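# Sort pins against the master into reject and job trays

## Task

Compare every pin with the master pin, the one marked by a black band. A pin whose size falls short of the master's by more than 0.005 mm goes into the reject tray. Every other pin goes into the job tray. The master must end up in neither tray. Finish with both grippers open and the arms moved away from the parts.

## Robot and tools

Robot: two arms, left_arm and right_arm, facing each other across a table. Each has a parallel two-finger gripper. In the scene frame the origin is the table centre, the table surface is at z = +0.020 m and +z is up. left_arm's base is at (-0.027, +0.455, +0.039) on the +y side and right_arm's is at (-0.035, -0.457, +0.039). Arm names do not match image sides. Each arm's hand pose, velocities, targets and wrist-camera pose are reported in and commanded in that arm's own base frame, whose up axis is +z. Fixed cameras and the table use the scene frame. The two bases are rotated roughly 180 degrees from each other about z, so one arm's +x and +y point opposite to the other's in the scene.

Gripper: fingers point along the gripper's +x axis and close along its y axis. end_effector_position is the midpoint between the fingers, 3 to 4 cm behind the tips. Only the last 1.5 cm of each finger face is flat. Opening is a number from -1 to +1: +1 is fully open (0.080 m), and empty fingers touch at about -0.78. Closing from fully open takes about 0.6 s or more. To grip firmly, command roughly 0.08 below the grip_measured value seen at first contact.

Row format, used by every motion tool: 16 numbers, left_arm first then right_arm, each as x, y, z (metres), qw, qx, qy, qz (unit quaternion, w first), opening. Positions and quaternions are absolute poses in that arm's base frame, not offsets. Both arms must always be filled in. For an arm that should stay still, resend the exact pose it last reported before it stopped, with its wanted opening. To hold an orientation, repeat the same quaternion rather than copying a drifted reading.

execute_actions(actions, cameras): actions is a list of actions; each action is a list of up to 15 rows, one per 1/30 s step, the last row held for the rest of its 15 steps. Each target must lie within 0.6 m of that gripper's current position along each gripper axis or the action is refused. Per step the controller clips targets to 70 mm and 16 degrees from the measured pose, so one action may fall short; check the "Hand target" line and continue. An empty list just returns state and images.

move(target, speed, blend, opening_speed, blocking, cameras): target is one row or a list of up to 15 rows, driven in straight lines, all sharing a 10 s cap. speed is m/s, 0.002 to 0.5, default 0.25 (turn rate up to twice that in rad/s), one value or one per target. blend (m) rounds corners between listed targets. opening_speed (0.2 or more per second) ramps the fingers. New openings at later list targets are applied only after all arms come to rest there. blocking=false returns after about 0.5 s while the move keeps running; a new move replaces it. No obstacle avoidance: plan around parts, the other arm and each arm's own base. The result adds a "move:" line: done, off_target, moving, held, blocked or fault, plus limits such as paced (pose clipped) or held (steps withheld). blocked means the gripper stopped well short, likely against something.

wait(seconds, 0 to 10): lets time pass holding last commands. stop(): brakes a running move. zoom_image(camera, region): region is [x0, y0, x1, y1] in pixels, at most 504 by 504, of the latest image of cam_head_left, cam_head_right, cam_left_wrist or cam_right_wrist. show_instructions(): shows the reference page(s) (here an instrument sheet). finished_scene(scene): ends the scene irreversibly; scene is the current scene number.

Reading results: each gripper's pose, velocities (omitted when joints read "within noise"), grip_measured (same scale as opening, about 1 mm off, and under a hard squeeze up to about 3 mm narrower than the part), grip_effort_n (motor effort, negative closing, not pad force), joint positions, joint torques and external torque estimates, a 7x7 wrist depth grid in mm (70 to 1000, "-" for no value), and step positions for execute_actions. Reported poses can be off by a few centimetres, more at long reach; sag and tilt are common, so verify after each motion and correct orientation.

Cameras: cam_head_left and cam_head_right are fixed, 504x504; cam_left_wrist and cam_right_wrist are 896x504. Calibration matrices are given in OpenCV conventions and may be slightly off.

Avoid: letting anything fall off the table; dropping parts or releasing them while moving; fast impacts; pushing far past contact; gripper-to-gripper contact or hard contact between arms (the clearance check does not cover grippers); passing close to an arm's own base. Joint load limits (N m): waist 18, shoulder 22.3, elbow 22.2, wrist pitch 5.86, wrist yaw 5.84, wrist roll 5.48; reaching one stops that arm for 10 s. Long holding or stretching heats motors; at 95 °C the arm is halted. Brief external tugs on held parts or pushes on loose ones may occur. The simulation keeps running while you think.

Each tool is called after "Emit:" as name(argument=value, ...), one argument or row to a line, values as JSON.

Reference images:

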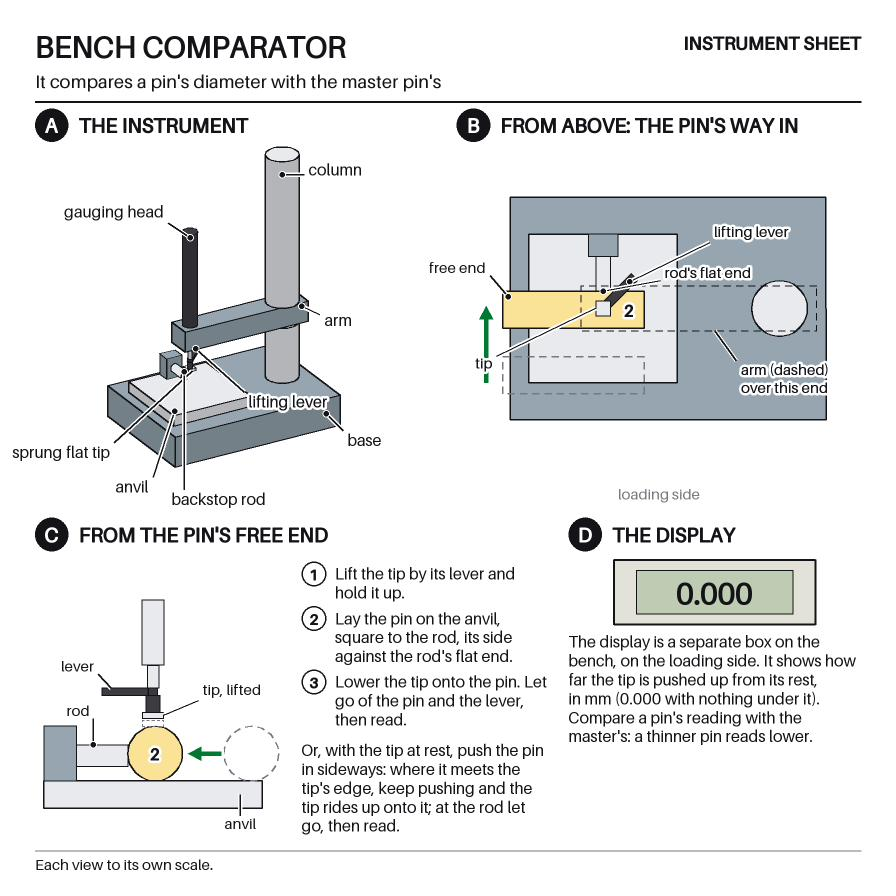

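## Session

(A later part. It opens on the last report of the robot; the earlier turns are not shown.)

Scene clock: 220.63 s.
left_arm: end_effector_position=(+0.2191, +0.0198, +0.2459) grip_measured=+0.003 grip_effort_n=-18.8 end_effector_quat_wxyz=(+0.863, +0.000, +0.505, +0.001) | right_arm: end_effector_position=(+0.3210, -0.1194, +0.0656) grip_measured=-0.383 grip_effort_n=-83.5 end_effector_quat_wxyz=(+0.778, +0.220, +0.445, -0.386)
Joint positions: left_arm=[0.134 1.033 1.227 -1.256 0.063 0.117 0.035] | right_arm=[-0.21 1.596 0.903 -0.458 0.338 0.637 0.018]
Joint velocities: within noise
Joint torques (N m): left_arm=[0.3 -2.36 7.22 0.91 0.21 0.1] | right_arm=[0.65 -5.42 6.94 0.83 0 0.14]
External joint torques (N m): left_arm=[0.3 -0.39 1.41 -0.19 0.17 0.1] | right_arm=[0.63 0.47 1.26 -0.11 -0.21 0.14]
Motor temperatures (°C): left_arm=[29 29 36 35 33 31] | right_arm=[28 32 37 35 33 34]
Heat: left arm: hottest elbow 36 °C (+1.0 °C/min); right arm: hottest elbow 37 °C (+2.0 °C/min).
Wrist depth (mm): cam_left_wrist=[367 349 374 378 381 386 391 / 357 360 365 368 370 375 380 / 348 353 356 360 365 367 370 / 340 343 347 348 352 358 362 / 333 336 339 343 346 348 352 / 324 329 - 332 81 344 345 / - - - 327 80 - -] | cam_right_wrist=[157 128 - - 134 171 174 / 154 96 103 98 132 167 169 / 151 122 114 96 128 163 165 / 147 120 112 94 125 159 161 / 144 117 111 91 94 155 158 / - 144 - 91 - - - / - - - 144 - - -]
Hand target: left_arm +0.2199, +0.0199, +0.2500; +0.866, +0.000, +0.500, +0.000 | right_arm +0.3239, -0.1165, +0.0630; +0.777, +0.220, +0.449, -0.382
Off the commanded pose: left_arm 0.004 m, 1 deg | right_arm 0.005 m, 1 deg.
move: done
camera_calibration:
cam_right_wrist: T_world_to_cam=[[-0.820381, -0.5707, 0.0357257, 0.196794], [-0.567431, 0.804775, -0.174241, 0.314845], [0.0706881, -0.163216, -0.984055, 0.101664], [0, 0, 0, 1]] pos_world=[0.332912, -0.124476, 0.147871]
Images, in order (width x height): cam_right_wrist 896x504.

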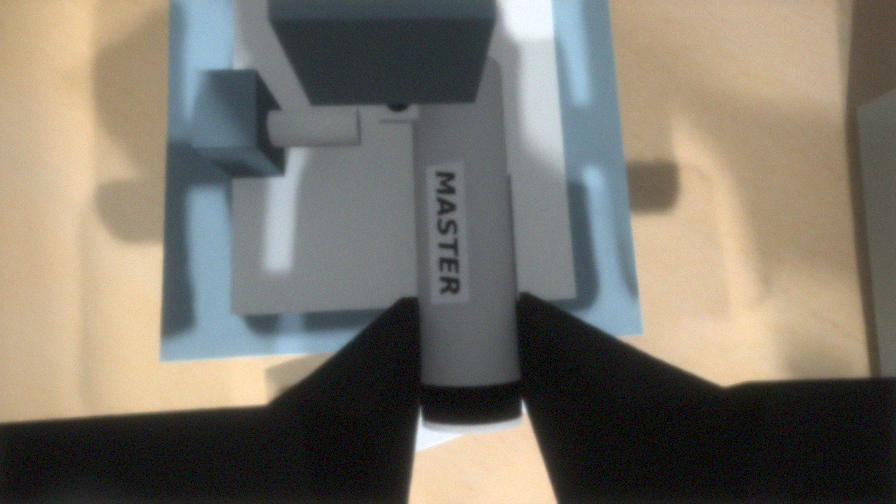

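Emit:
move(
  target=[
    [0.22, 0.02, 0.25, 0.866, 0, 0.5, 0, 0.0, 0.3370, -0.1065, 0.0630, 0.7774, 0.2204, 0.4488, -0.3817, -0.6],
  ],
  speed=0.03,
  cameras=["cam_right_wrist"],
)

Scene clock: 224.03 s.
left_arm: end_effector_position=(+0.2191, +0.0198, +0.2459) grip_measured=+0.003 grip_effort_n=-18.4 end_effector_quat_wxyz=(+0.863, +0.000, +0.505, +0.001) | right_arm: end_effector_position=(+0.3316, -0.1120, +0.0658) grip_measured=-0.383 grip_effort_n=-83.5 end_effector_quat_wxyz=(+0.776, +0.218, +0.445, -0.391)
Joint positions: left_arm=[0.134 1.033 1.227 -1.256 0.063 0.117 0.035] | right_arm=[-0.173 1.636 0.947 -0.481 0.362 0.678 0.018]
Joint velocities: within noise
Joint torques (N m): left_arm=[0.29 -2.35 7.2 0.91 0.2 0.09] | right_arm=[1.07 -5.4 7.23 1.05 -0.23 0.11]
External joint torques (N m): left_arm=[0.3 -0.31 1.37 -0.18 0.16 0.09] | right_arm=[1.07 0.76 1.57 0.14 -0.46 0.11]
Motor temperatures (°C): left_arm=[29 29 36 35 33 31] | right_arm=[28 32 37 35 33 34]
Heat: left arm: hottest elbow 36 °C (+1.0 °C/min); right arm: hottest elbow 37 °C (+2.0 °C/min).
Wrist depth (mm): cam_left_wrist=[368 350 375 378 381 387 392 / 357 360 366 370 371 375 381 / 348 353 356 360 365 366 371 / 340 342 347 346 352 358 363 / 332 335 340 342 346 349 353 / 325 329 - 333 81 343 344 / - - - 326 80 - -] | cam_right_wrist=[157 158 - - 136 172 176 / 153 155 103 99 123 168 171 / 150 151 113 96 119 164 167 / 147 147 112 94 116 160 163 / 144 144 111 91 95 156 159 / 141 143 - 91 - - - / - - - 143 - - -]
Hand target: left_arm +0.2199, +0.0199, +0.2500; +0.866, +0.000, +0.500, +0.000 | right_arm +0.3368, -0.1065, +0.0631; +0.777, +0.220, +0.449, -0.382
Off the commanded pose: left_arm 0.004 m, 1 deg | right_arm 0.008 m, 1 deg.
move: done
camera_calibration:
cam_right_wrist: T_world_to_cam=[[-0.82486, -0.563708, 0.0428942, 0.211521], [-0.561672, 0.808524, -0.175538, 0.313479], [0.0642709, -0.168886, -0.983538, 0.103744], [0, 0, 0, 1]] pos_world=[0.34388, -0.116698, 0.147991]
Images, in order (width x height): cam_right_wrist 896x504.

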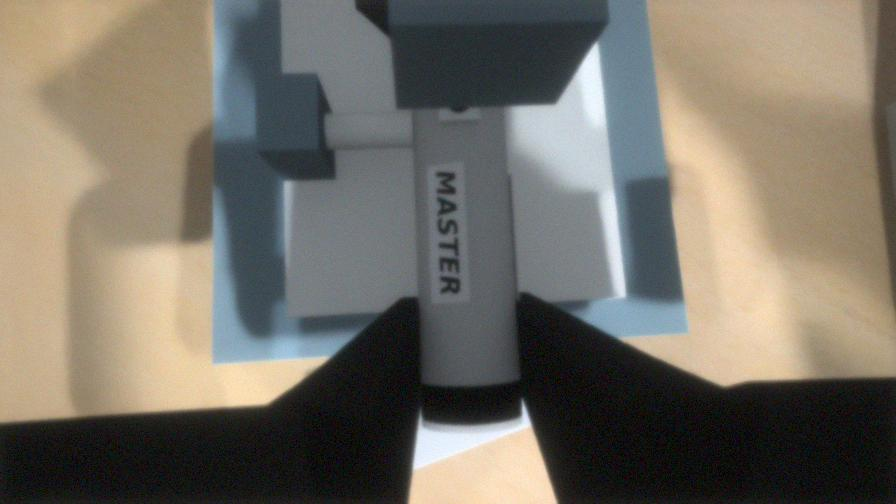

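Emit:
move(
  target=[
    [0.22, 0.02, 0.25, 0.866, 0, 0.5, 0, 0.0, 0.3312, -0.1113, 0.0650, 0.7774, 0.2204, 0.4488, -0.3817, -0.6],
    [0.22, 0.02, 0.25, 0.866, 0, 0.5, 0, 0.0, 0.3312, -0.1113, 0.0650, 0.7774, 0.2204, 0.4488, -0.3817, 0.05],
    [0.22, 0.02, 0.25, 0.866, 0, 0.5, 0, 0.0, 0.301, -0.072, 0.135, 0.7774, 0.2204, 0.4488, -0.3817, 0.05],
    [0.22, 0.02, 0.25, 0.866, 0, 0.5, 0, 0.0, 0.20, -0.148, 0.16, 0.7774, 0.2204, 0.4488, -0.3817, 0.05],
  ],
  speed=[0.03,0.03,0.12,0.2],
  blend=[0,0,0.02,0],
  opening_speed=0.4,
  cameras=["cam_right_wrist"],
)

Scene clock: 234.77 s.
left_arm: end_effector_position=(+0.2191, +0.0198, +0.2459) grip_measured=+0.003 grip_effort_n=-18.4 end_effector_quat_wxyz=(+0.863, +0.000, +0.505, +0.001) | right_arm: end_effector_position=(+0.2021, -0.1488, +0.1610) grip_measured=+0.046 grip_effort_n=14.7 end_effector_quat_wxyz=(+0.777, +0.220, +0.448, -0.383)
Joint positions: left_arm=[0.134 1.033 1.227 -1.256 0.063 0.117 0.035] | right_arm=[-0.518 1.082 0.899 -0.897 0.195 0.347 0.037]
Joint velocities: within noise
Joint torques (N m): left_arm=[0.3 -2.35 7.21 0.91 0.2 0.1] | right_arm=[-0.21 -4.58 6.04 0.85 0.03 -0.13]
External joint torques (N m): left_arm=[0.3 -0.31 1.38 -0.19 0.16 0.1] | right_arm=[-0.22 -1.82 -0.29 -0.22 -0.09 -0.13]
Motor temperatures (°C): left_arm=[29 29 36 35 33 31] | right_arm=[28 33 38 35 33 34]
Heat: left arm: hottest elbow 36 °C (+1.0 °C/min); right arm: hottest elbow 38 °C (+3.0 °C/min).
Wrist depth (mm): cam_left_wrist=[367 351 376 379 381 385 392 / 358 362 364 368 370 376 379 / 349 352 355 359 365 366 372 / 340 343 347 348 352 356 363 / 332 335 340 343 346 348 354 / 325 328 - 334 81 343 345 / - - - 326 80 - -] | cam_right_wrist=[157 229 263 269 155 156 157 / 194 213 255 262 169 170 170 / 208 210 251 257 187 186 188 / 241 220 248 251 208 209 252 / 237 240 244 246 93 229 250 / 234 - 82 241 78 - - / - - 82 237 - - -]
Hand target: left_arm +0.2199, +0.0199, +0.2500; +0.866, +0.000, +0.500, +0.000 | right_arm +0.2001, -0.1480, +0.1599; +0.777, +0.220, +0.449, -0.382
Off the commanded pose: left_arm 0.004 m, 1 deg | right_arm 0.003 m, 0 deg.
move: done
camera_calibration:
cam_right_wrist: T_world_to_cam=[[-0.81737, -0.57505, 0.0349875, 0.0779036], [-0.572114, 0.803053, -0.166706, 0.287158], [0.0677676, -0.156278, -0.985386, 0.200938], [0, 0, 0, 1]] pos_world=[0.214346, -0.154402, 0.243147]
Images, in order (width x height): cam_right_wrist 896x504.

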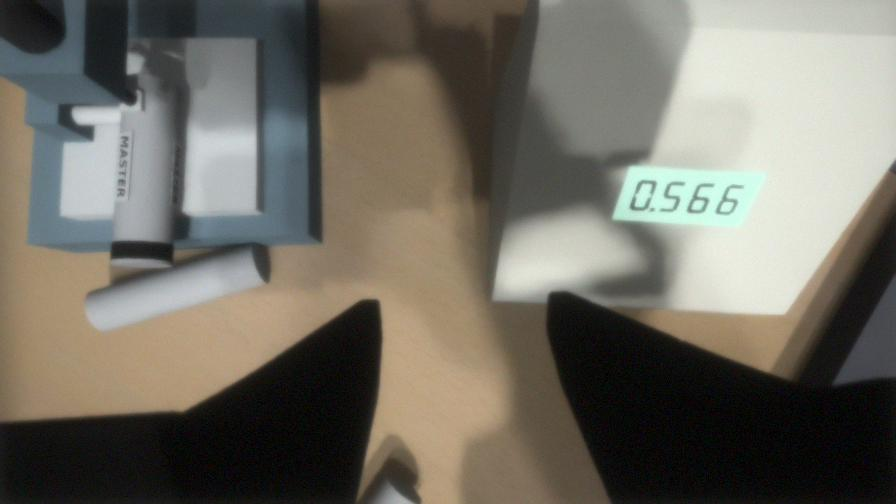

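Emit:
zoom_image(
  camera="cam_right_wrist",
  region=[600, 150, 780, 240],
)

Emit:
zoom_image(
  camera="cam_right_wrist",
  region=[0, 0, 340, 340],
)

Scaled by 2.800 from the camera's 896x504 image, which has a finer 1280x720 frame.

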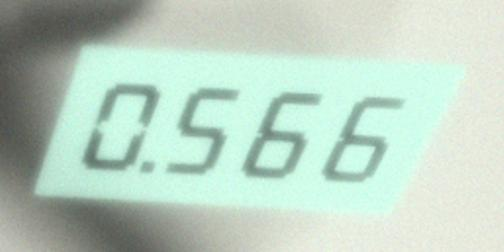

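Scaled by 1.482 from the camera's 896x504 image, which has a finer 1280x720 frame.

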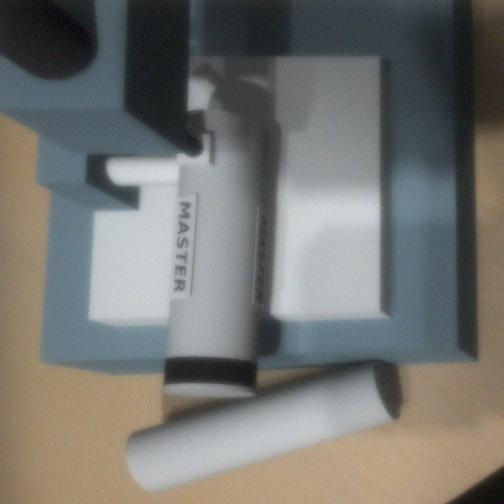

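Emit:
move(
  target=[
    [0.22, 0.02, 0.25, 0.866, 0, 0.5, 0, 0.0, 0.301, -0.072, 0.125, 0.7774, 0.2204, 0.4488, -0.3817, 0.05],
    [0.22, 0.02, 0.25, 0.866, 0, 0.5, 0, 0.0, 0.3312, -0.1113, 0.0640, 0.7774, 0.2204, 0.4488, -0.3817, 0.05],
    [0.22, 0.02, 0.25, 0.866, 0, 0.5, 0, 0.0, 0.3312, -0.1113, 0.0640, 0.7774, 0.2204, 0.4488, -0.3817, -0.6],
    [0.22, 0.02, 0.25, 0.866, 0, 0.5, 0, 0.0, 0.3055, -0.1315, 0.067, 0.7774, 0.2204, 0.4488, -0.3817, -0.6],
    [0.22, 0.02, 0.25, 0.866, 0, 0.5, 0, 0.0, 0.3040, -0.1335, 0.12, 0.7774, 0.2204, 0.4488, -0.3817, -0.6],
  ],
  speed=[0.2,0.06,0.03,0.06,0.15],
  blend=[0.02,0,0,0,0],
  opening_speed=0.8,
  cameras=["cam_right_wrist"],
)

Emit:
move(
  target=[
    [0.22, 0.02, 0.25, 0.866, 0, 0.5, 0, 0.0, 0.25, 0.0, 0.12, 0.866, 0, 0.5, 0, -0.6],
    [0.22, 0.02, 0.25, 0.866, 0, 0.5, 0, 0.0, 0.24, 0.05, 0.08, 0.866, 0, 0.5, 0, -0.6],
    [0.22, 0.02, 0.25, 0.866, 0, 0.5, 0, 0.0, 0.24, 0.05, 0.027, 0.866, 0, 0.5, 0, -0.6],
  ],
  speed=[0.2,0.15,0.08],
  blend=[0.02,0.01,0],
  cameras=["cam_right_wrist"],
)

Scene clock: 251.93 s.
left_arm: end_effector_position=(+0.2191, +0.0198, +0.2459) grip_measured=+0.003 grip_effort_n=-18.4 end_effector_quat_wxyz=(+0.863, +0.000, +0.505, +0.001) | right_arm: end_effector_position=(+0.3006, -0.1315, +0.1111) grip_measured=-0.384 grip_effort_n=-83.5 end_effector_quat_wxyz=(+0.771, +0.219, +0.460, -0.382)
Joint positions: left_arm=[0.134 1.033 1.227 -1.256 0.063 0.117 0.035] | right_arm=[-0.277 1.482 0.997 -0.678 0.3 0.57 0.018]
Joint velocities: within noise
Joint torques (N m): left_arm=[0.29 -2.36 7.21 0.91 0.2 0.09] | right_arm=[-0.22 -7.98 8.17 0.9 0.23 -0.13]
External joint torques (N m): left_arm=[0.3 -0.29 1.33 -0.21 0.16 0.09] | right_arm=[-0.23 -2.6 2.11 -0.04 0.04 -0.13]
Motor temperatures (°C): left_arm=[29 29 36 35 33 31] | right_arm=[28 33 38 34 33 34]
Heat: left arm: hottest elbow 36 °C (+0.0 °C/min); right arm: hottest elbow 38 °C (+2.0 °C/min).
Wrist depth (mm): cam_left_wrist=[368 349 374 377 379 386 391 / 359 359 365 369 371 375 381 / 349 351 356 360 364 366 372 / 342 343 347 347 353 357 362 / 331 335 340 342 347 348 353 / 324 329 - 334 81 343 345 / - - - 326 80 - -] | cam_right_wrist=[196 - 94 176 212 216 220 / 193 166 92 101 208 212 149 / 190 153 155 99 204 205 146 / 186 160 154 96 201 203 145 / 184 185 160 94 198 199 153 / 182 185 - 92 - - - / - - - 188 - - -]
Hand target: left_arm +0.2199, +0.0199, +0.2500; +0.866, +0.000, +0.500, +0.000 | right_arm +0.3039, -0.1335, +0.1200; +0.777, +0.220, +0.449, -0.382
Off the commanded pose: left_arm 0.004 m, 1 deg | right_arm 0.010 m, 2 deg.
move: off_target (right_arm)
camera_calibration:
cam_right_wrist: T_world_to_cam=[[-0.815392, -0.576734, 0.0501396, 0.167591], [-0.577379, 0.803884, -0.142842, 0.320255], [0.0420754, -0.145422, -0.988475, 0.157258], [0, 0, 0, 1]] pos_world=[0.314944, -0.137924, 0.192788]
Images, in order (width x height): cam_right_wrist 896x504.

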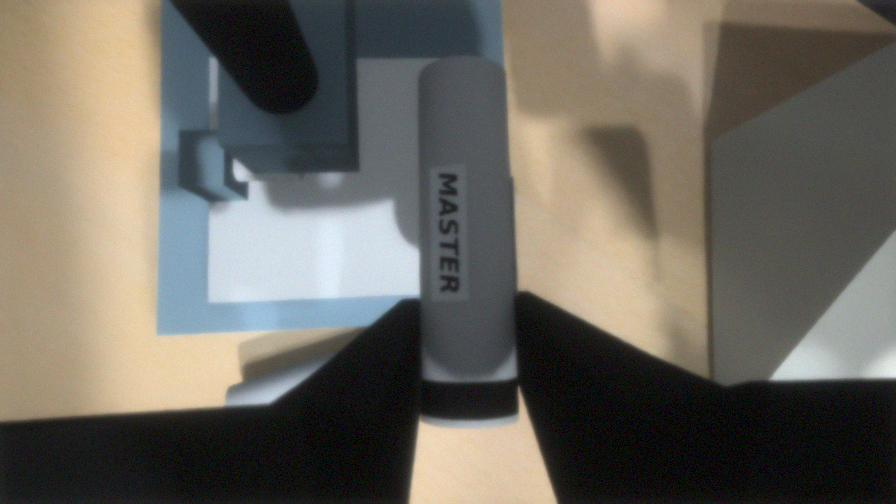

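Scene clock: 255.87 s.
left_arm: end_effector_position=(+0.2191, +0.0198, +0.2459) grip_measured=+0.003 grip_effort_n=-18.4 end_effector_quat_wxyz=(+0.863, +0.000, +0.505, +0.001) | right_arm: end_effector_position=(+0.2396, +0.0499, +0.0273) grip_measured=-0.384 grip_effort_n=-83.5 end_effector_quat_wxyz=(+0.865, +0.000, +0.502, +0.001)
Joint positions: left_arm=[0.134 1.033 1.227 -1.256 0.063 0.117 0.035] | right_arm=[0.292 1.202 0.409 -0.275 0.142 0.254 0.018]
Joint velocities: within noise
Joint torques (N m): left_arm=[0.29 -2.36 7.21 0.92 0.21 0.1] | right_arm=[0.2 -3.41 5.85 1.34 0.24 0.12]
External joint torques (N m): left_arm=[0.29 -0.36 1.43 -0.17 0.17 0.09] | right_arm=[0.2 -0.5 0.18 0.24 0.15 0.12]
Motor temperatures (°C): left_arm=[29 29 36 35 33 31] | right_arm=[28 33 38 34 33 34]
Heat: left arm: hottest elbow 36 °C (+0.0 °C/min); right arm: hottest elbow 38 °C (+1.0 °C/min).
Wrist depth (mm): cam_left_wrist=[366 349 376 378 381 384 393 / 358 361 365 368 372 376 379 / 350 352 355 361 363 367 372 / 340 343 347 347 353 357 363 / 332 335 341 343 346 348 353 / 325 329 - 334 81 342 345 / - - - 328 80 - -] | cam_right_wrist=[120 121 123 124 125 127 129 / 118 119 120 102 123 125 126 / 115 117 118 99 121 122 124 / - 114 116 97 118 120 121 / 112 112 114 94 116 118 119 / 110 111 - 92 - - - / - - - 111 - - -]
Hand target: left_arm +0.2199, +0.0199, +0.2500; +0.866, +0.000, +0.500, +0.000 | right_arm +0.2400, +0.0500, +0.0270; +0.866, +0.000, +0.500, +0.000
Off the commanded pose: left_arm 0.004 m, 1 deg | right_arm 0.001 m, 0 deg.
move: done
camera_calibration:
cam_right_wrist: T_world_to_cam=[[-0.0405823, -0.99859, 0.0342274, 0.0624865], [-0.986266, 0.0345456, -0.16151, 0.264083], [0.160099, -0.0403118, -0.986277, 0.0697878], [0, 0, 0, 1]] pos_world=[0.251819, 0.0560888, 0.109343]
Images, in order (width x height): cam_right_wrist 896x504.

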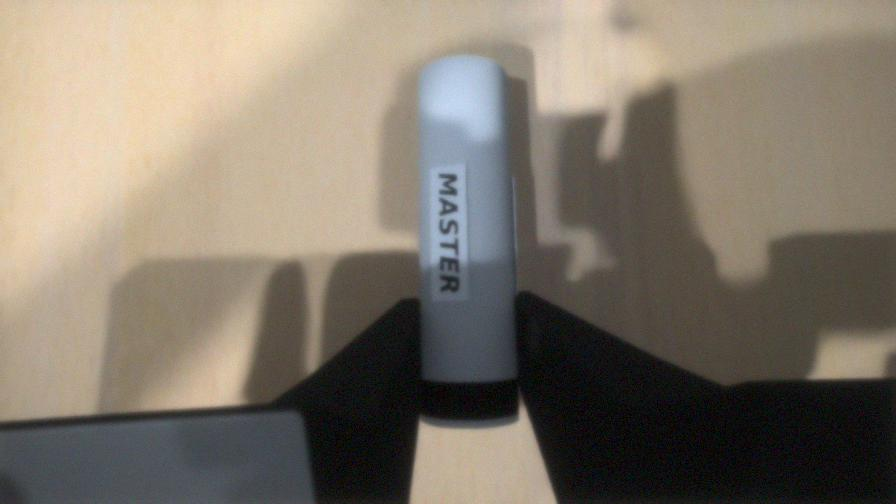

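Emit:
move(
  target=[
    [0.22, 0.02, 0.25, 0.866, 0, 0.5, 0, 0.0, 0.24, 0.05, 0.021, 0.866, 0, 0.5, 0, -0.6],
    [0.22, 0.02, 0.25, 0.866, 0, 0.5, 0, 0.0, 0.24, 0.05, 0.023, 0.866, 0, 0.5, 0, 0.0],
    [0.22, 0.02, 0.25, 0.866, 0, 0.5, 0, 0.0, 0.225, 0.05, 0.10, 0.866, 0, 0.5, 0, 0.0],
    [0.22, 0.02, 0.25, 0.866, 0, 0.5, 0, 0.0, 0.1906, -0.020, 0.075, 0.5962, 0.3627, 0.3442, -0.6282, 0.0],
  ],
  speed=[0.05,0.04,0.12,0.3],
  blend=[0,0,0.02,0],
  opening_speed=0.8,
)

Scene clock: 267.53 s.
left_arm: end_effector_position=(+0.2191, +0.0198, +0.2459) grip_measured=+0.003 grip_effort_n=-18.4 end_effector_quat_wxyz=(+0.863, +0.000, +0.505, +0.001) | right_arm: end_effector_position=(+0.1890, -0.0202, +0.0744) grip_measured=-0.003 grip_effort_n=14.2 end_effector_quat_wxyz=(+0.598, +0.361, +0.345, -0.626)
Joint positions: left_arm=[0.134 1.033 1.227 -1.256 0.063 0.117 0.035] | right_arm=[0.279 1.411 0.794 -1.136 0.495 1.942 0.035]
Joint velocities: within noise
Joint torques (N m): left_arm=[0.29 -2.35 7.21 0.91 0.2 0.1] | right_arm=[-0.22 -3.74 6.3 -0.09 0.27 0.13]
External joint torques (N m): left_arm=[0.3 -0.34 1.39 -0.19 0.16 0.09] | right_arm=[-0.2 -0.02 1.41 -0.06 -0.07 0.13]
Motor temperatures (°C): left_arm=[29 29 37 35 33 31] | right_arm=[28 32 38 34 33 34]
Heat: left arm: hottest elbow 37 °C (+1.0 °C/min); right arm: hottest elbow 38 °C (+0.0 °C/min).
Wrist depth (mm): cam_left_wrist=[368 350 374 379 380 386 392 / 358 362 364 369 370 376 381 / 349 351 357 359 364 366 370 / 340 343 348 348 351 358 363 / 331 336 339 342 346 348 352 / 324 328 - 333 81 341 345 / - - - 327 80 - -] | cam_right_wrist=[162 179 183 187 188 192 175 / 159 175 178 180 183 187 175 / 167 170 172 175 178 181 177 / 163 166 168 157 173 176 176 / 159 161 163 163 93 171 173 / 156 - - 160 91 - - / - - - 157 159 - -]
Hand target: left_arm +0.2199, +0.0199, +0.2500; +0.866, +0.000, +0.500, +0.000 | right_arm +0.1906, -0.0200, +0.0750; +0.596, +0.363, +0.344, -0.628
Off the commanded pose: left_arm 0.004 m, 1 deg | right_arm 0.002 m, 0 deg.
move: done
camera_calibration:
cam_left_wrist: T_world_to_cam=[[-0.00948497, -0.999242, 0.0377503, 0.0188809], [-0.984518, 0.00272398, -0.175262, 0.291044], [0.175027, -0.0388282, -0.983798, 0.284164], [0, 0, 0, 1]] pos_world=[0.236981, 0.0291074, 0.329856]
cam_right_wrist: T_world_to_cam=[[-0.99544, 0.0887631, 0.0349384, 0.191232], [0.0817805, 0.982652, -0.166454, 0.041947], [-0.0491072, -0.162838, -0.98543, 0.158586], [0, 0, 0, 1]] pos_world=[0.194717, -0.0323698, 0.156577]

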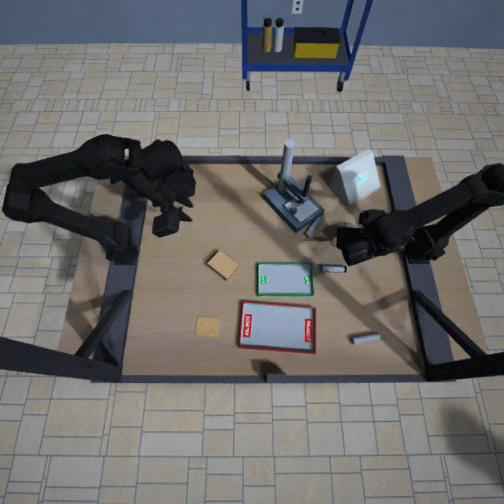

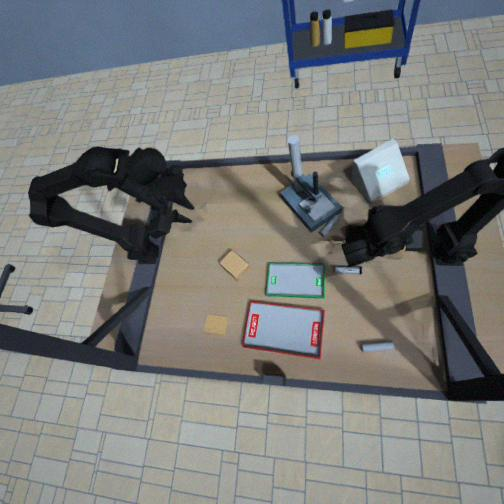

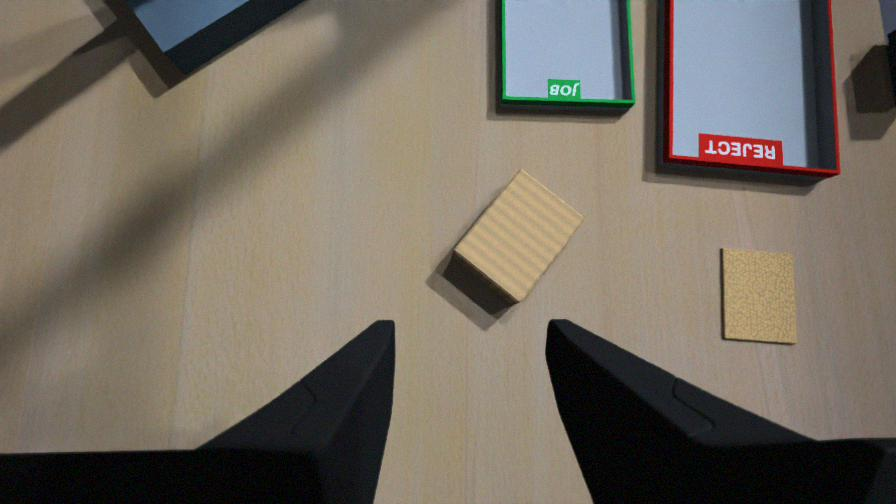

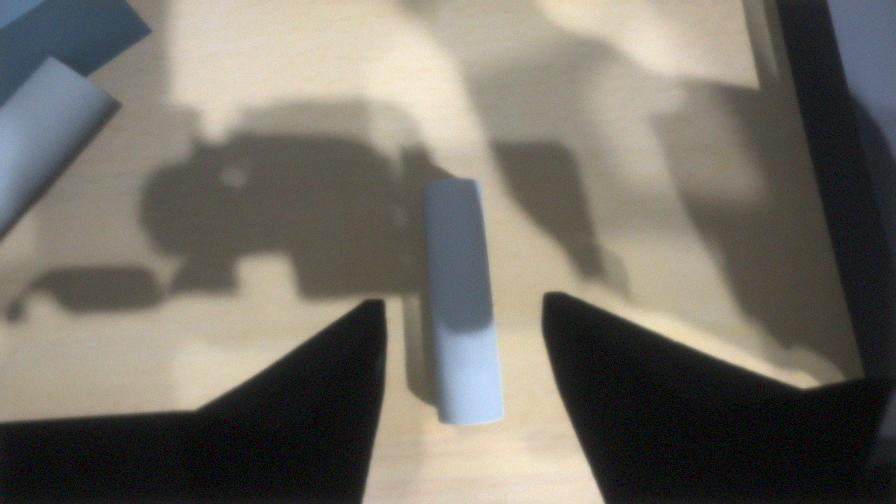

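Emit:
move(
  target=[
    [0.22, 0.02, 0.25, 0.866, 0, 0.5, 0, 0.0, 0.1910, -0.0145, 0.0195, 0.5962, 0.3627, 0.3442, -0.6282, 0.0],
    [0.22, 0.02, 0.25, 0.866, 0, 0.5, 0, 0.0, 0.1910, -0.0145, 0.0200, 0.5962, 0.3627, 0.3442, -0.6282, -0.6],
    [0.22, 0.02, 0.25, 0.866, 0, 0.5, 0, 0.0, 0.1910, -0.0145, 0.11, 0.5962, 0.3627, 0.3442, -0.6282, -0.6],
  ],
  speed=[0.08,0.04,0.12],
  opening_speed=0.8,
  cameras=["cam_right_wrist"],
)

Emit:
move(
  target=[
    [0.22, 0.02, 0.25, 0.866, 0, 0.5, 0, 0.0, 0.26, -0.10, 0.12, 0.7774, 0.2204, 0.4488, -0.3817, -0.6],
    [0.22, 0.02, 0.25, 0.866, 0, 0.5, 0, 0.0, 0.3050, -0.1315, 0.105, 0.7774, 0.2204, 0.4488, -0.3817, -0.6],
    [0.22, 0.02, 0.25, 0.866, 0, 0.5, 0, 0.0, 0.3060, -0.1318, 0.074, 0.7774, 0.2204, 0.4488, -0.3817, -0.6],
  ],
  speed=[0.25,0.12,0.08],
  cameras=["cam_right_wrist"],
)

Scene clock: 281.70 s.
left_arm: end_effector_position=(+0.2191, +0.0198, +0.2459) grip_measured=+0.003 grip_effort_n=-18.4 end_effector_quat_wxyz=(+0.863, +0.000, +0.505, +0.001) | right_arm: end_effector_position=(+0.1884, -0.0151, +0.1053) grip_measured=-0.390 grip_effort_n=-83.5 end_effector_quat_wxyz=(+0.593, +0.356, +0.350, -0.632)
Joint positions: left_arm=[0.134 1.033 1.227 -1.256 0.063 0.117 0.035] | right_arm=[0.299 1.396 0.908 -1.298 0.484 1.97 0.017]
Joint velocities: within noise
Joint torques (N m): left_arm=[0.29 -2.35 7.22 0.91 0.21 0.1] | right_arm=[0.17 -5.78 6.9 -0.23 0.49 0.13]
External joint torques (N m): left_arm=[0.29 -0.29 1.39 -0.18 0.17 0.09] | right_arm=[0.19 -2.05 1.88 -0.15 0.16 0.13]
Motor temperatures (°C): left_arm=[29 29 37 35 33 31] | right_arm=[28 32 37 33 33 34]
Heat: left arm: hottest elbow 37 °C (+1.0 °C/min); right arm: hottest elbow 37 °C (+0.0 °C/min).
Wrist depth (mm): cam_left_wrist=[367 349 374 378 380 385 391 / 358 361 365 370 371 374 381 / 350 352 356 360 364 366 371 / 341 344 347 348 352 358 362 / 331 335 340 343 346 349 353 / 324 329 - 333 81 342 345 / - - - 327 80 - -] | cam_right_wrist=[176 210 215 220 226 227 213 / 182 204 209 105 218 222 205 / 180 199 203 102 212 216 200 / 190 193 198 99 206 211 195 / 186 189 191 96 201 205 189 / 182 185 - 94 87 - - / - - - 185 - - -]
Hand target: left_arm +0.2199, +0.0199, +0.2500; +0.866, +0.000, +0.500, +0.000 | right_arm +0.1910, -0.0145, +0.1100; +0.596, +0.363, +0.344, -0.628
Off the commanded pose: left_arm 0.004 m, 1 deg | right_arm 0.005 m, 1 deg.
move: done
camera_calibration:
cam_right_wrist: T_world_to_cam=[[-0.993947, 0.0950677, 0.0550572, 0.186808], [0.0846296, 0.982139, -0.16805, 0.0417108], [-0.0700499, -0.162374, -0.98424, 0.193653], [0, 0, 0, 1]] pos_world=[0.195712, -0.0272811, 0.187325]
Images, in order (width x height): cam_right_wrist 896x504.

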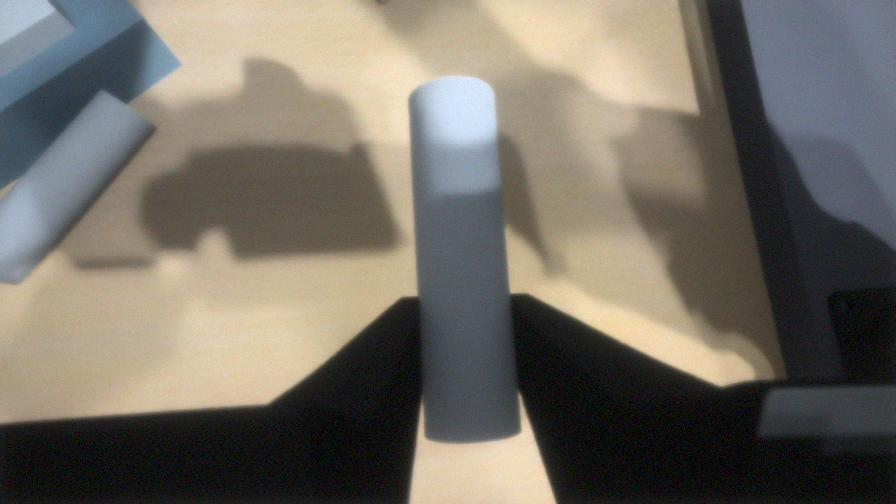

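Scene clock: 284.60 s.
left_arm: end_effector_position=(+0.2191, +0.0198, +0.2459) grip_measured=+0.003 grip_effort_n=-18.4 end_effector_quat_wxyz=(+0.863, +0.000, +0.505, +0.001) | right_arm: end_effector_position=(+0.3058, -0.1307, +0.0747) grip_measured=-0.390 grip_effort_n=-83.5 end_effector_quat_wxyz=(+0.777, +0.221, +0.449, -0.381)
Joint positions: left_arm=[0.134 1.033 1.227 -1.256 0.063 0.117 0.035] | right_arm=[-0.269 1.532 0.882 -0.489 0.303 0.578 0.017]
Joint velocities: within noise
Joint torques (N m): left_arm=[0.29 -2.36 7.2 0.91 0.2 0.1] | right_arm=[-0.22 -6.4 6.14 1.19 0.25 -0.13]
External joint torques (N m): left_arm=[0.29 -0.31 1.31 -0.21 0.17 0.09] | right_arm=[-0.23 -0.86 0.29 0.21 0.06 -0.13]
Motor temperatures (°C): left_arm=[29 29 37 35 33 31] | right_arm=[28 32 37 33 33 34]
Heat: left arm: hottest elbow 37 °C (+1.0 °C/min); right arm: hottest elbow 37 °C (+0.0 °C/min).
Wrist depth (mm): cam_left_wrist=[366 350 374 379 380 385 391 / 357 361 365 369 371 375 379 / 349 353 356 360 364 367 371 / 340 343 346 348 351 356 362 / 332 335 340 343 345 349 352 / 324 330 - 334 81 342 344 / - - - 326 80 - -] | cam_right_wrist=[- - - 128 174 177 180 / 160 101 122 106 170 173 160 / 157 119 121 103 167 170 153 / 154 118 119 100 163 167 150 / 151 125 126 96 131 163 149 / 149 151 - 94 87 - - / - - - 152 - - -]
Hand target: left_arm +0.2199, +0.0199, +0.2500; +0.866, +0.000, +0.500, +0.000 | right_arm +0.3060, -0.1318, +0.0741; +0.777, +0.220, +0.449, -0.382
Off the commanded pose: left_arm 0.004 m, 1 deg | right_arm 0.001 m, 0 deg.
move: done
camera_calibration:
cam_right_wrist: T_world_to_cam=[[-0.816387, -0.576538, 0.0334187, 0.175716], [-0.573589, 0.802763, -0.162993, 0.317627], [0.0671443, -0.152234, -0.986061, 0.112476], [0, 0, 0, 1]] pos_world=[0.318088, -0.136549, 0.156807]
Images, in order (width x height): cam_right_wrist 896x504.

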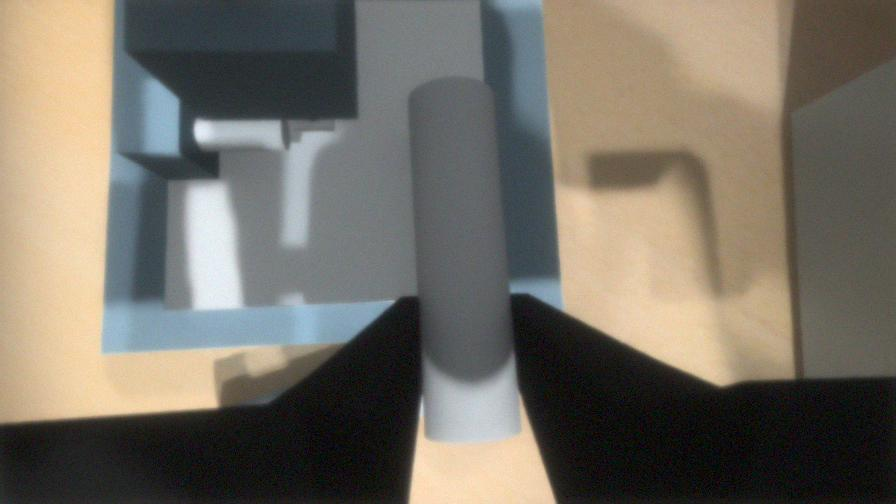

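Emit:
move(
  target=[
    [0.22, 0.02, 0.25, 0.866, 0, 0.5, 0, 0.0, 0.3090, -0.1340, 0.0635, 0.7774, 0.2204, 0.4488, -0.3817, -0.6],
    [0.22, 0.02, 0.25, 0.866, 0, 0.5, 0, 0.0, 0.3250, -0.1210, 0.063, 0.7774, 0.2204, 0.4488, -0.3817, -0.6],
    [0.22, 0.02, 0.25, 0.866, 0, 0.5, 0, 0.0, 0.3395, -0.1097, 0.063, 0.7774, 0.2204, 0.4488, -0.3817, -0.6],
  ],
  speed=0.04,
  cameras=["cam_right_wrist"],
)

Scene clock: 291.27 s.
left_arm: end_effector_position=(+0.2191, +0.0198, +0.2459) grip_measured=+0.003 grip_effort_n=-18.4 end_effector_quat_wxyz=(+0.863, +0.000, +0.505, +0.001) | right_arm: end_effector_position=(+0.3349, -0.1171, +0.0694) grip_measured=-0.390 grip_effort_n=-83.5 end_effector_quat_wxyz=(+0.778, +0.219, +0.439, -0.393)
Joint positions: left_arm=[0.134 1.033 1.227 -1.256 0.063 0.117 0.035] | right_arm=[-0.185 1.64 0.962 -0.478 0.364 0.671 0.017]
Joint velocities: within noise
Joint torques (N m): left_arm=[0.29 -2.36 7.21 0.91 0.2 0.09] | right_arm=[1.22 -4.78 6.75 1.05 -0.46 0.07]
External joint torques (N m): left_arm=[0.3 -0.35 1.34 -0.21 0.16 0.09] | right_arm=[1.23 1.47 1.03 0.12 -0.7 0.06]
Motor temperatures (°C): left_arm=[29 29 37 35 33 31] | right_arm=[28 32 38 34 33 34]
Heat: left arm: hottest elbow 37 °C (+1.0 °C/min); right arm: hottest elbow 38 °C (+0.0 °C/min).
Wrist depth (mm): cam_left_wrist=[367 349 374 378 381 385 390 / 357 361 364 369 371 376 380 / 349 352 356 360 364 366 370 / 340 344 347 348 351 358 362 / 333 335 340 342 347 349 353 / 324 329 - 334 81 343 345 / - - - 327 80 - -] | cam_right_wrist=[163 164 - - 141 178 181 / 159 160 100 - 138 173 176 / 155 156 108 102 123 169 171 / 151 152 117 100 120 164 167 / 148 149 114 96 95 160 163 / - 147 - 94 86 - - / - - - 146 - - -]
Hand target: left_arm +0.2199, +0.0199, +0.2500; +0.866, +0.000, +0.500, +0.000 | right_arm +0.3391, -0.1097, +0.0631; +0.777, +0.220, +0.449, -0.382
Off the commanded pose: left_arm 0.004 m, 1 deg | right_arm 0.011 m, 2 deg.
move: off_target (right_arm)
camera_calibration:
cam_right_wrist: T_world_to_cam=[[-0.828724, -0.558315, 0.0387452, 0.213407], [-0.554925, 0.810758, -0.186358, 0.318828], [0.0726333, -0.17594, -0.981718, 0.102437], [0, 0, 0, 1]] pos_world=[0.34634, -0.121321, 0.151712]
Images, in order (width x height): cam_right_wrist 896x504.

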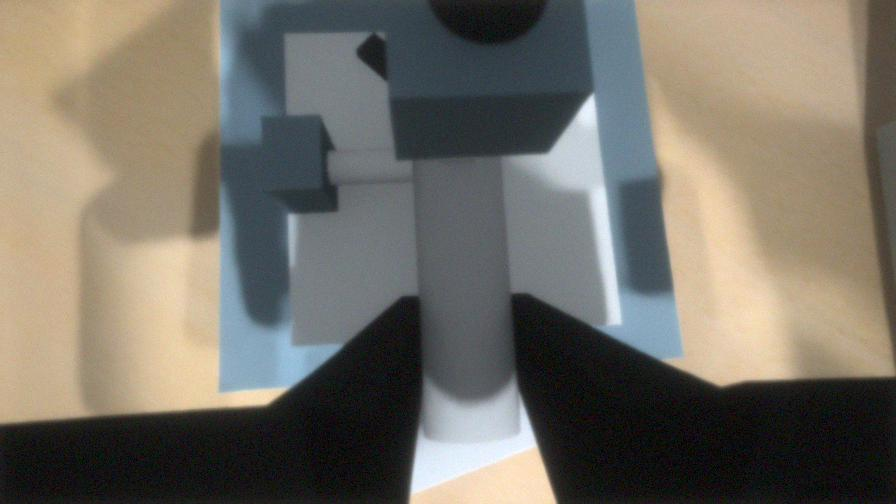

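Emit:
move(
  target=[
    [0.22, 0.02, 0.25, 0.866, 0, 0.5, 0, 0.0, 0.3346, -0.1164, 0.0670, 0.7774, 0.2204, 0.4488, -0.3817, -0.6],
    [0.22, 0.02, 0.25, 0.866, 0, 0.5, 0, 0.0, 0.3346, -0.1164, 0.0670, 0.7774, 0.2204, 0.4488, -0.3817, 0.05],
    [0.22, 0.02, 0.25, 0.866, 0, 0.5, 0, 0.0, 0.304, -0.077, 0.135, 0.7774, 0.2204, 0.4488, -0.3817, 0.05],
    [0.22, 0.02, 0.25, 0.866, 0, 0.5, 0, 0.0, 0.20, -0.148, 0.16, 0.7774, 0.2204, 0.4488, -0.3817, 0.05],
  ],
  speed=[0.03,0.03,0.12,0.2],
  blend=[0,0,0.02,0],
  opening_speed=0.4,
  cameras=["cam_right_wrist"],
)

Emit:
zoom_image(
  camera="cam_right_wrist",
  region=[600, 150, 780, 240],
)

Emit:
zoom_image(
  camera="cam_right_wrist",
  region=[0, 0, 340, 340],
)

Scene clock: 301.03 s.
left_arm: end_effector_position=(+0.2191, +0.0198, +0.2459) grip_measured=+0.003 grip_effort_n=-18.4 end_effector_quat_wxyz=(+0.863, +0.000, +0.505, +0.001) | right_arm: end_effector_position=(+0.2021, -0.1488, +0.1610) grip_measured=+0.046 grip_effort_n=14.2 end_effector_quat_wxyz=(+0.777, +0.220, +0.448, -0.383)
Joint positions: left_arm=[0.134 1.033 1.227 -1.256 0.063 0.117 0.035] | right_arm=[-0.518 1.082 0.899 -0.897 0.195 0.347 0.037]
Joint velocities: within noise
Joint torques (N m): left_arm=[0.3 -2.36 7.21 0.91 0.2 0.09] | right_arm=[-0.13 -4.57 6.04 0.85 0.03 -0.12]
External joint torques (N m): left_arm=[0.3 -0.44 1.45 -0.19 0.16 0.09] | right_arm=[-0.15 -1.8 -0.24 -0.2 -0.09 -0.12]
Motor temperatures (°C): left_arm=[29 29 37 35 33 31] | right_arm=[28 33 37 34 33 34]
Heat: left arm: hottest elbow 37 °C (+1.0 °C/min); right arm: hottest elbow 37 °C (-1.0 °C/min).
Wrist depth (mm): cam_left_wrist=[367 350 374 378 381 385 390 / 356 361 366 369 370 376 380 / 348 352 356 360 364 367 371 / 340 343 348 346 351 358 363 / 332 335 339 343 346 349 353 / 325 329 - 332 81 343 345 / - - - 326 80 - -] | cam_right_wrist=[157 229 264 268 155 155 157 / 199 213 255 262 169 170 170 / 209 210 251 257 187 186 187 / 241 224 248 251 208 208 252 / 238 240 244 247 93 230 250 / 234 - 82 242 78 - - / - - 82 237 - - -]
Hand target: left_arm +0.2199, +0.0199, +0.2500; +0.866, +0.000, +0.500, +0.000 | right_arm +0.2001, -0.1480, +0.1599; +0.777, +0.220, +0.449, -0.382
Off the commanded pose: left_arm 0.004 m, 1 deg | right_arm 0.003 m, 0 deg.
move: done
camera_calibration:
cam_right_wrist: T_world_to_cam=[[-0.81737, -0.57505, 0.0349875, 0.0779036], [-0.572114, 0.803053, -0.166706, 0.287158], [0.0677676, -0.156278, -0.985386, 0.200938], [0, 0, 0, 1]] pos_world=[0.214346, -0.154402, 0.243147]
Images, in order (width x height): cam_right_wrist 896x504.

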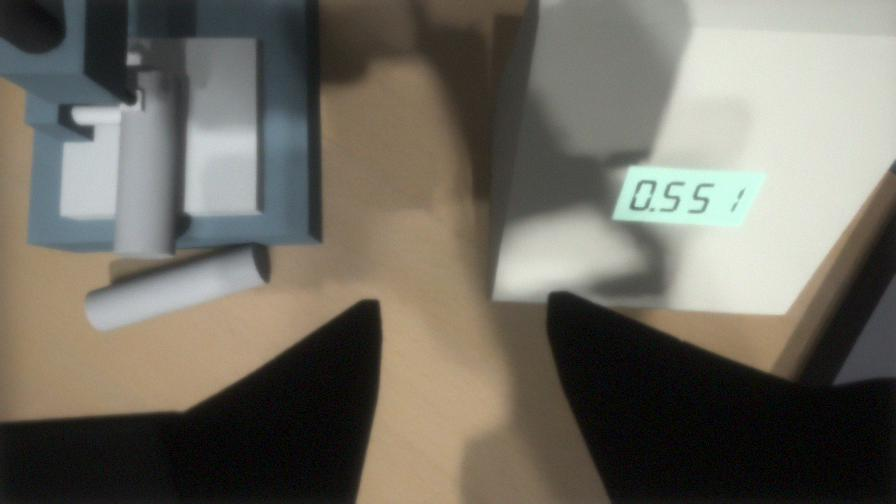

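Scaled by 2.800 from the camera's 896x504 image, which has a finer 1280x720 frame.

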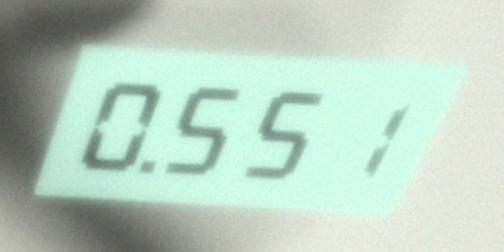

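Scaled by 1.482 from the camera's 896x504 image, which has a finer 1280x720 frame.

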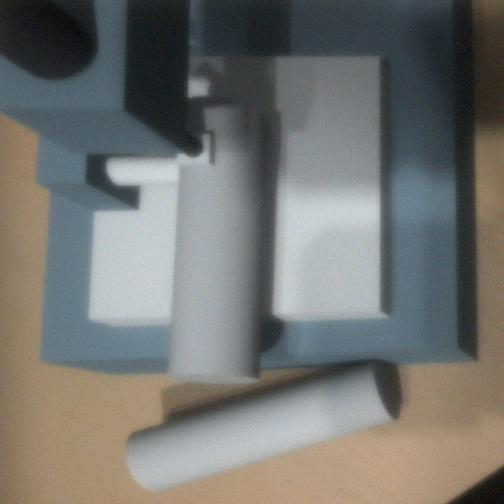

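Emit:
move(
  target=[
    [0.22, 0.02, 0.25, 0.866, 0, 0.5, 0, 0.0, 0.304, -0.077, 0.125, 0.7774, 0.2204, 0.4488, -0.3817, 0.05],
    [0.22, 0.02, 0.25, 0.866, 0, 0.5, 0, 0.0, 0.3346, -0.1164, 0.0640, 0.7774, 0.2204, 0.4488, -0.3817, 0.05],
    [0.22, 0.02, 0.25, 0.866, 0, 0.5, 0, 0.0, 0.3346, -0.1164, 0.0640, 0.7774, 0.2204, 0.4488, -0.3817, -0.6],
    [0.22, 0.02, 0.25, 0.866, 0, 0.5, 0, 0.0, 0.3085, -0.1360, 0.068, 0.7774, 0.2204, 0.4488, -0.3817, -0.6],
    [0.22, 0.02, 0.25, 0.866, 0, 0.5, 0, 0.0, 0.3050, -0.1350, 0.12, 0.7774, 0.2204, 0.4488, -0.3817, -0.6],
  ],
  speed=[0.25,0.06,0.03,0.06,0.15],
  blend=[0.02,0,0,0,0],
  opening_speed=0.8,
  cameras=["cam_right_wrist"],
)

Emit:
move(
  target=[
    [0.22, 0.02, 0.25, 0.866, 0, 0.5, 0, 0.0, 0.27, 0.0, 0.12, 0.866, 0, 0.5, 0, -0.6],
    [0.22, 0.02, 0.25, 0.866, 0, 0.5, 0, 0.0, 0.31, 0.22, 0.12, 0.866, 0, 0.5, 0, -0.6],
    [0.22, 0.02, 0.25, 0.866, 0, 0.5, 0, 0.0, 0.372, 0.265, 0.09, 0.866, 0, 0.5, 0, -0.6],
  ],
  speed=[0.25,0.25,0.15],
  blend=[0.03,0.03,0],
  cameras=["cam_right_wrist"],
)

Scene clock: 312.83 s.
left_arm: end_effector_position=(+0.2191, +0.0198, +0.2459) grip_measured=+0.003 grip_effort_n=-18.4 end_effector_quat_wxyz=(+0.863, +0.000, +0.505, +0.001) | right_arm: end_effector_position=(+0.3015, -0.1331, +0.1109) grip_measured=-0.385 grip_effort_n=-83.5 end_effector_quat_wxyz=(+0.770, +0.219, +0.461, -0.382)
Joint positions: left_arm=[0.134 1.033 1.227 -1.256 0.063 0.117 0.035] | right_arm=[-0.282 1.487 1.001 -0.676 0.298 0.565 0.018]
Joint velocities: within noise
Joint torques (N m): left_arm=[0.29 -2.35 7.21 0.91 0.2 0.09] | right_arm=[-0.17 -8.07 8.16 0.89 0.24 -0.09]
External joint torques (N m): left_arm=[0.3 -0.37 1.37 -0.22 0.16 0.09] | right_arm=[-0.15 -2.62 2.07 -0.05 0.05 -0.1]
Motor temperatures (°C): left_arm=[29 29 37 35 33 31] | right_arm=[28 33 38 34 33 34]
Heat: left arm: hottest elbow 37 °C (+1.0 °C/min); right arm: hottest elbow 38 °C (+0.0 °C/min).
Wrist depth (mm): cam_left_wrist=[366 350 375 378 381 386 391 / 359 361 364 368 370 374 380 / 349 351 355 360 364 367 371 / 340 344 347 348 352 357 363 / 332 335 341 342 345 348 353 / 325 328 - 333 81 342 344 / - - - 325 80 - -] | cam_right_wrist=[195 - 94 175 212 216 220 / 192 193 91 101 208 212 148 / 189 152 154 99 205 205 146 / 186 159 153 96 201 203 144 / 183 159 160 94 198 199 151 / 181 184 - 92 - - - / - - - 187 - - -]
Hand target: left_arm +0.2199, +0.0199, +0.2500; +0.866, +0.000, +0.500, +0.000 | right_arm +0.3049, -0.1350, +0.1200; +0.777, +0.220, +0.449, -0.382
Off the commanded pose: left_arm 0.004 m, 1 deg | right_arm 0.010 m, 2 deg.
move: off_target (right_arm)
camera_calibration:
cam_right_wrist: T_world_to_cam=[[-0.815271, -0.576859, 0.0506751, 0.167252], [-0.577598, 0.803809, -0.14238, 0.322065], [0.0414, -0.145348, -0.988514, 0.157029], [0, 0, 0, 1]] pos_world=[0.315879, -0.139574, 0.192606]
Images, in order (width x height): cam_right_wrist 896x504.

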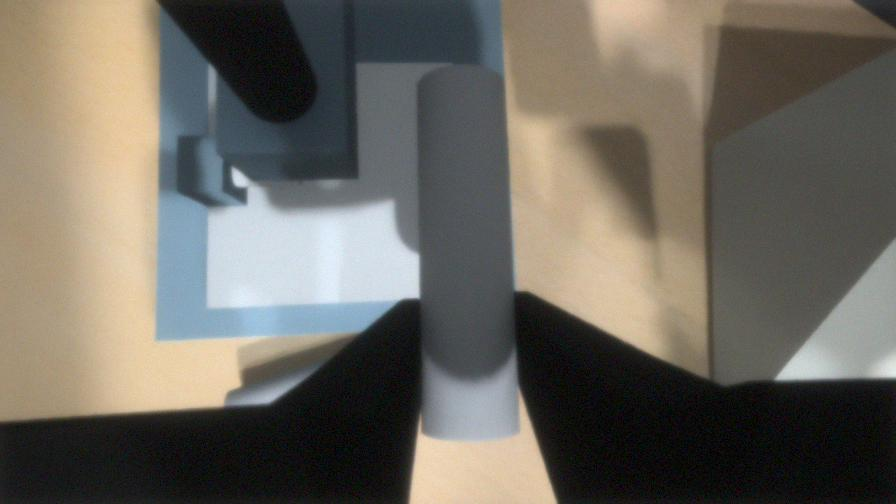

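Scene clock: 316.73 s.
left_arm: end_effector_position=(+0.2191, +0.0198, +0.2459) grip_measured=+0.003 grip_effort_n=-18.4 end_effector_quat_wxyz=(+0.863, +0.000, +0.505, +0.001) | right_arm: end_effector_position=(+0.3677, +0.2631, +0.0865) grip_measured=-0.385 grip_effort_n=-83.5 end_effector_quat_wxyz=(+0.863, -0.002, +0.505, -0.001)
Joint positions: left_arm=[0.134 1.033 1.227 -1.256 0.063 0.117 0.035] | right_arm=[0.731 1.981 1.478 -0.674 0.337 0.662 0.018]
Joint velocities: within noise
Joint torques (N m): left_arm=[0.29 -2.35 7.21 0.91 0.2 0.1] | right_arm=[-0.21 -10.08 8.31 0.85 0.32 -0.13]
External joint torques (N m): left_arm=[0.29 -0.3 1.32 -0.21 0.17 0.09] | right_arm=[-0.22 -1.03 2.26 -0.07 0.1 -0.13]
Motor temperatures (°C): left_arm=[29 29 37 35 33 31] | right_arm=[28 34 38 34 33 34]
Heat: left arm: hottest elbow 37 °C (+1.0 °C/min); right arm: hottest elbow 38 °C (+0.0 °C/min).
Wrist depth (mm): cam_left_wrist=[368 350 375 380 382 386 392 / 357 362 366 369 371 374 381 / 349 352 355 360 364 365 371 / 340 344 347 348 352 357 362 / 332 336 340 343 346 349 352 / 323 329 - 333 81 344 345 / - - - 327 80 - -] | cam_right_wrist=[132 168 170 173 176 179 183 / 138 166 167 101 173 176 180 / 161 162 165 99 170 173 177 / 883 160 161 96 167 169 174 / 156 157 159 94 164 166 171 / 867 155 - 92 - - - / - - - 157 - - -]
Hand target: left_arm +0.2199, +0.0199, +0.2500; +0.866, +0.000, +0.500, +0.000 | right_arm +0.3720, +0.2649, +0.0900; +0.866, +0.000, +0.500, +0.000
Off the commanded pose: left_arm 0.004 m, 1 deg | right_arm 0.006 m, 1 deg.
move: done
camera_calibration:
cam_right_wrist: T_world_to_cam=[[-0.0424506, -0.998284, 0.0403371, 0.278647], [-0.98734, 0.0357408, -0.154541, 0.392174], [0.152834, -0.0463867, -0.987163, 0.120686], [0, 0, 0, 1]] pos_world=[0.380593, 0.26975, 0.168504]
Images, in order (width x height): cam_right_wrist 896x504.

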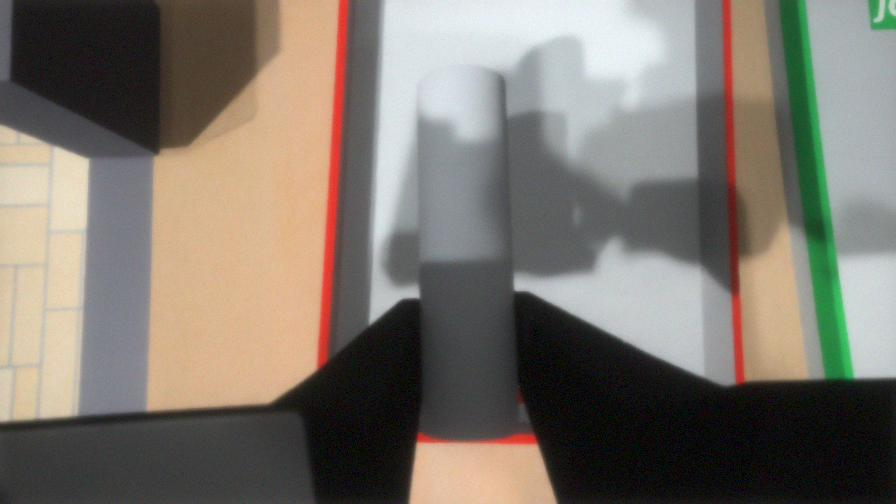

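Emit:
move(
  target=[
    [0.22, 0.02, 0.25, 0.866, 0, 0.5, 0, 0.0, 0.380, 0.265, 0.04, 0.866, 0, 0.5, 0, -0.6],
    [0.22, 0.02, 0.25, 0.866, 0, 0.5, 0, 0.0, 0.380, 0.265, 0.0275, 0.866, 0, 0.5, 0, -0.6],
  ],
  speed=[0.1,0.05],
  cameras=["cam_right_wrist"],
)

Scene clock: 322.80 s.
left_arm: end_effector_position=(+0.2191, +0.0198, +0.2459) grip_measured=+0.003 grip_effort_n=-18.4 end_effector_quat_wxyz=(+0.863, +0.000, +0.505, +0.001) | right_arm: end_effector_position=(+0.3812, +0.2674, +0.0370) grip_measured=-0.385 grip_effort_n=-83.5 end_effector_quat_wxyz=(+0.870, +0.007, +0.494, +0.003)
Joint positions: left_arm=[0.134 1.033 1.227 -1.256 0.063 0.117 0.035] | right_arm=[0.718 2.074 1.395 -0.462 0.334 0.649 0.018]
Joint velocities: within noise
Joint torques (N m): left_arm=[0.29 -2.36 7.2 0.91 0.2 0.09] | right_arm=[-0.18 -9.16 5.37 1.15 0.22 -0.14]
External joint torques (N m): left_arm=[0.3 -0.31 1.35 -0.19 0.16 0.09] | right_arm=[-0.12 0.18 -0.37 0.2 0 -0.14]
Motor temperatures (°C): left_arm=[29 29 37 35 33 31] | right_arm=[28 35 38 34 33 34]
Heat: left arm: hottest elbow 37 °C (+1.0 °C/min); right arm: hottest elbow 38 °C (+0.0 °C/min).
Wrist depth (mm): cam_left_wrist=[367 351 375 378 381 386 392 / 358 361 365 368 372 374 381 / 348 353 356 360 364 366 371 / 340 343 346 347 352 358 363 / 332 336 339 342 346 348 354 / 325 328 - 334 81 343 344 / - - - 327 80 - -] | cam_right_wrist=[122 123 123 123 125 127 126 / 119 120 121 101 122 124 124 / 116 118 117 100 120 122 122 / - 115 115 97 117 119 118 / 112 113 106 94 115 116 117 / 110 111 - 92 - - - / - - - 108 89 - -]
Hand target: left_arm +0.2199, +0.0199, +0.2500; +0.866, +0.000, +0.500, +0.000 | right_arm +0.3799, +0.2649, +0.0277; +0.866, +0.000, +0.500, +0.000
Off the commanded pose: left_arm 0.004 m, 1 deg | right_arm 0.010 m, 1 deg.
move: off_target (right_arm)
camera_calibration:
cam_right_wrist: T_world_to_cam=[[-0.0446004, -0.998805, 0.0199763, 0.287266], [-0.983075, 0.0403237, -0.178712, 0.395748], [0.177693, -0.0276088, -0.983699, 0.05524], [0, 0, 0, 1]] pos_world=[0.392046, 0.27249, 0.119326]
Images, in order (width x height): cam_right_wrist 896x504.

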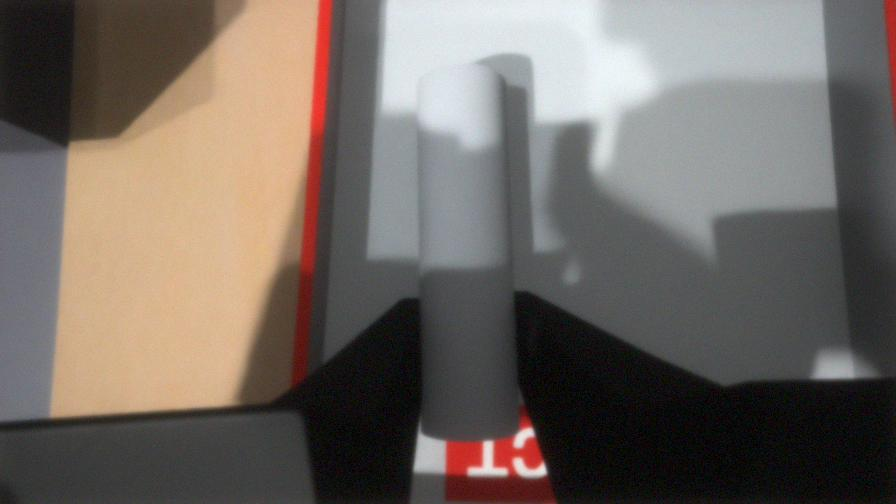

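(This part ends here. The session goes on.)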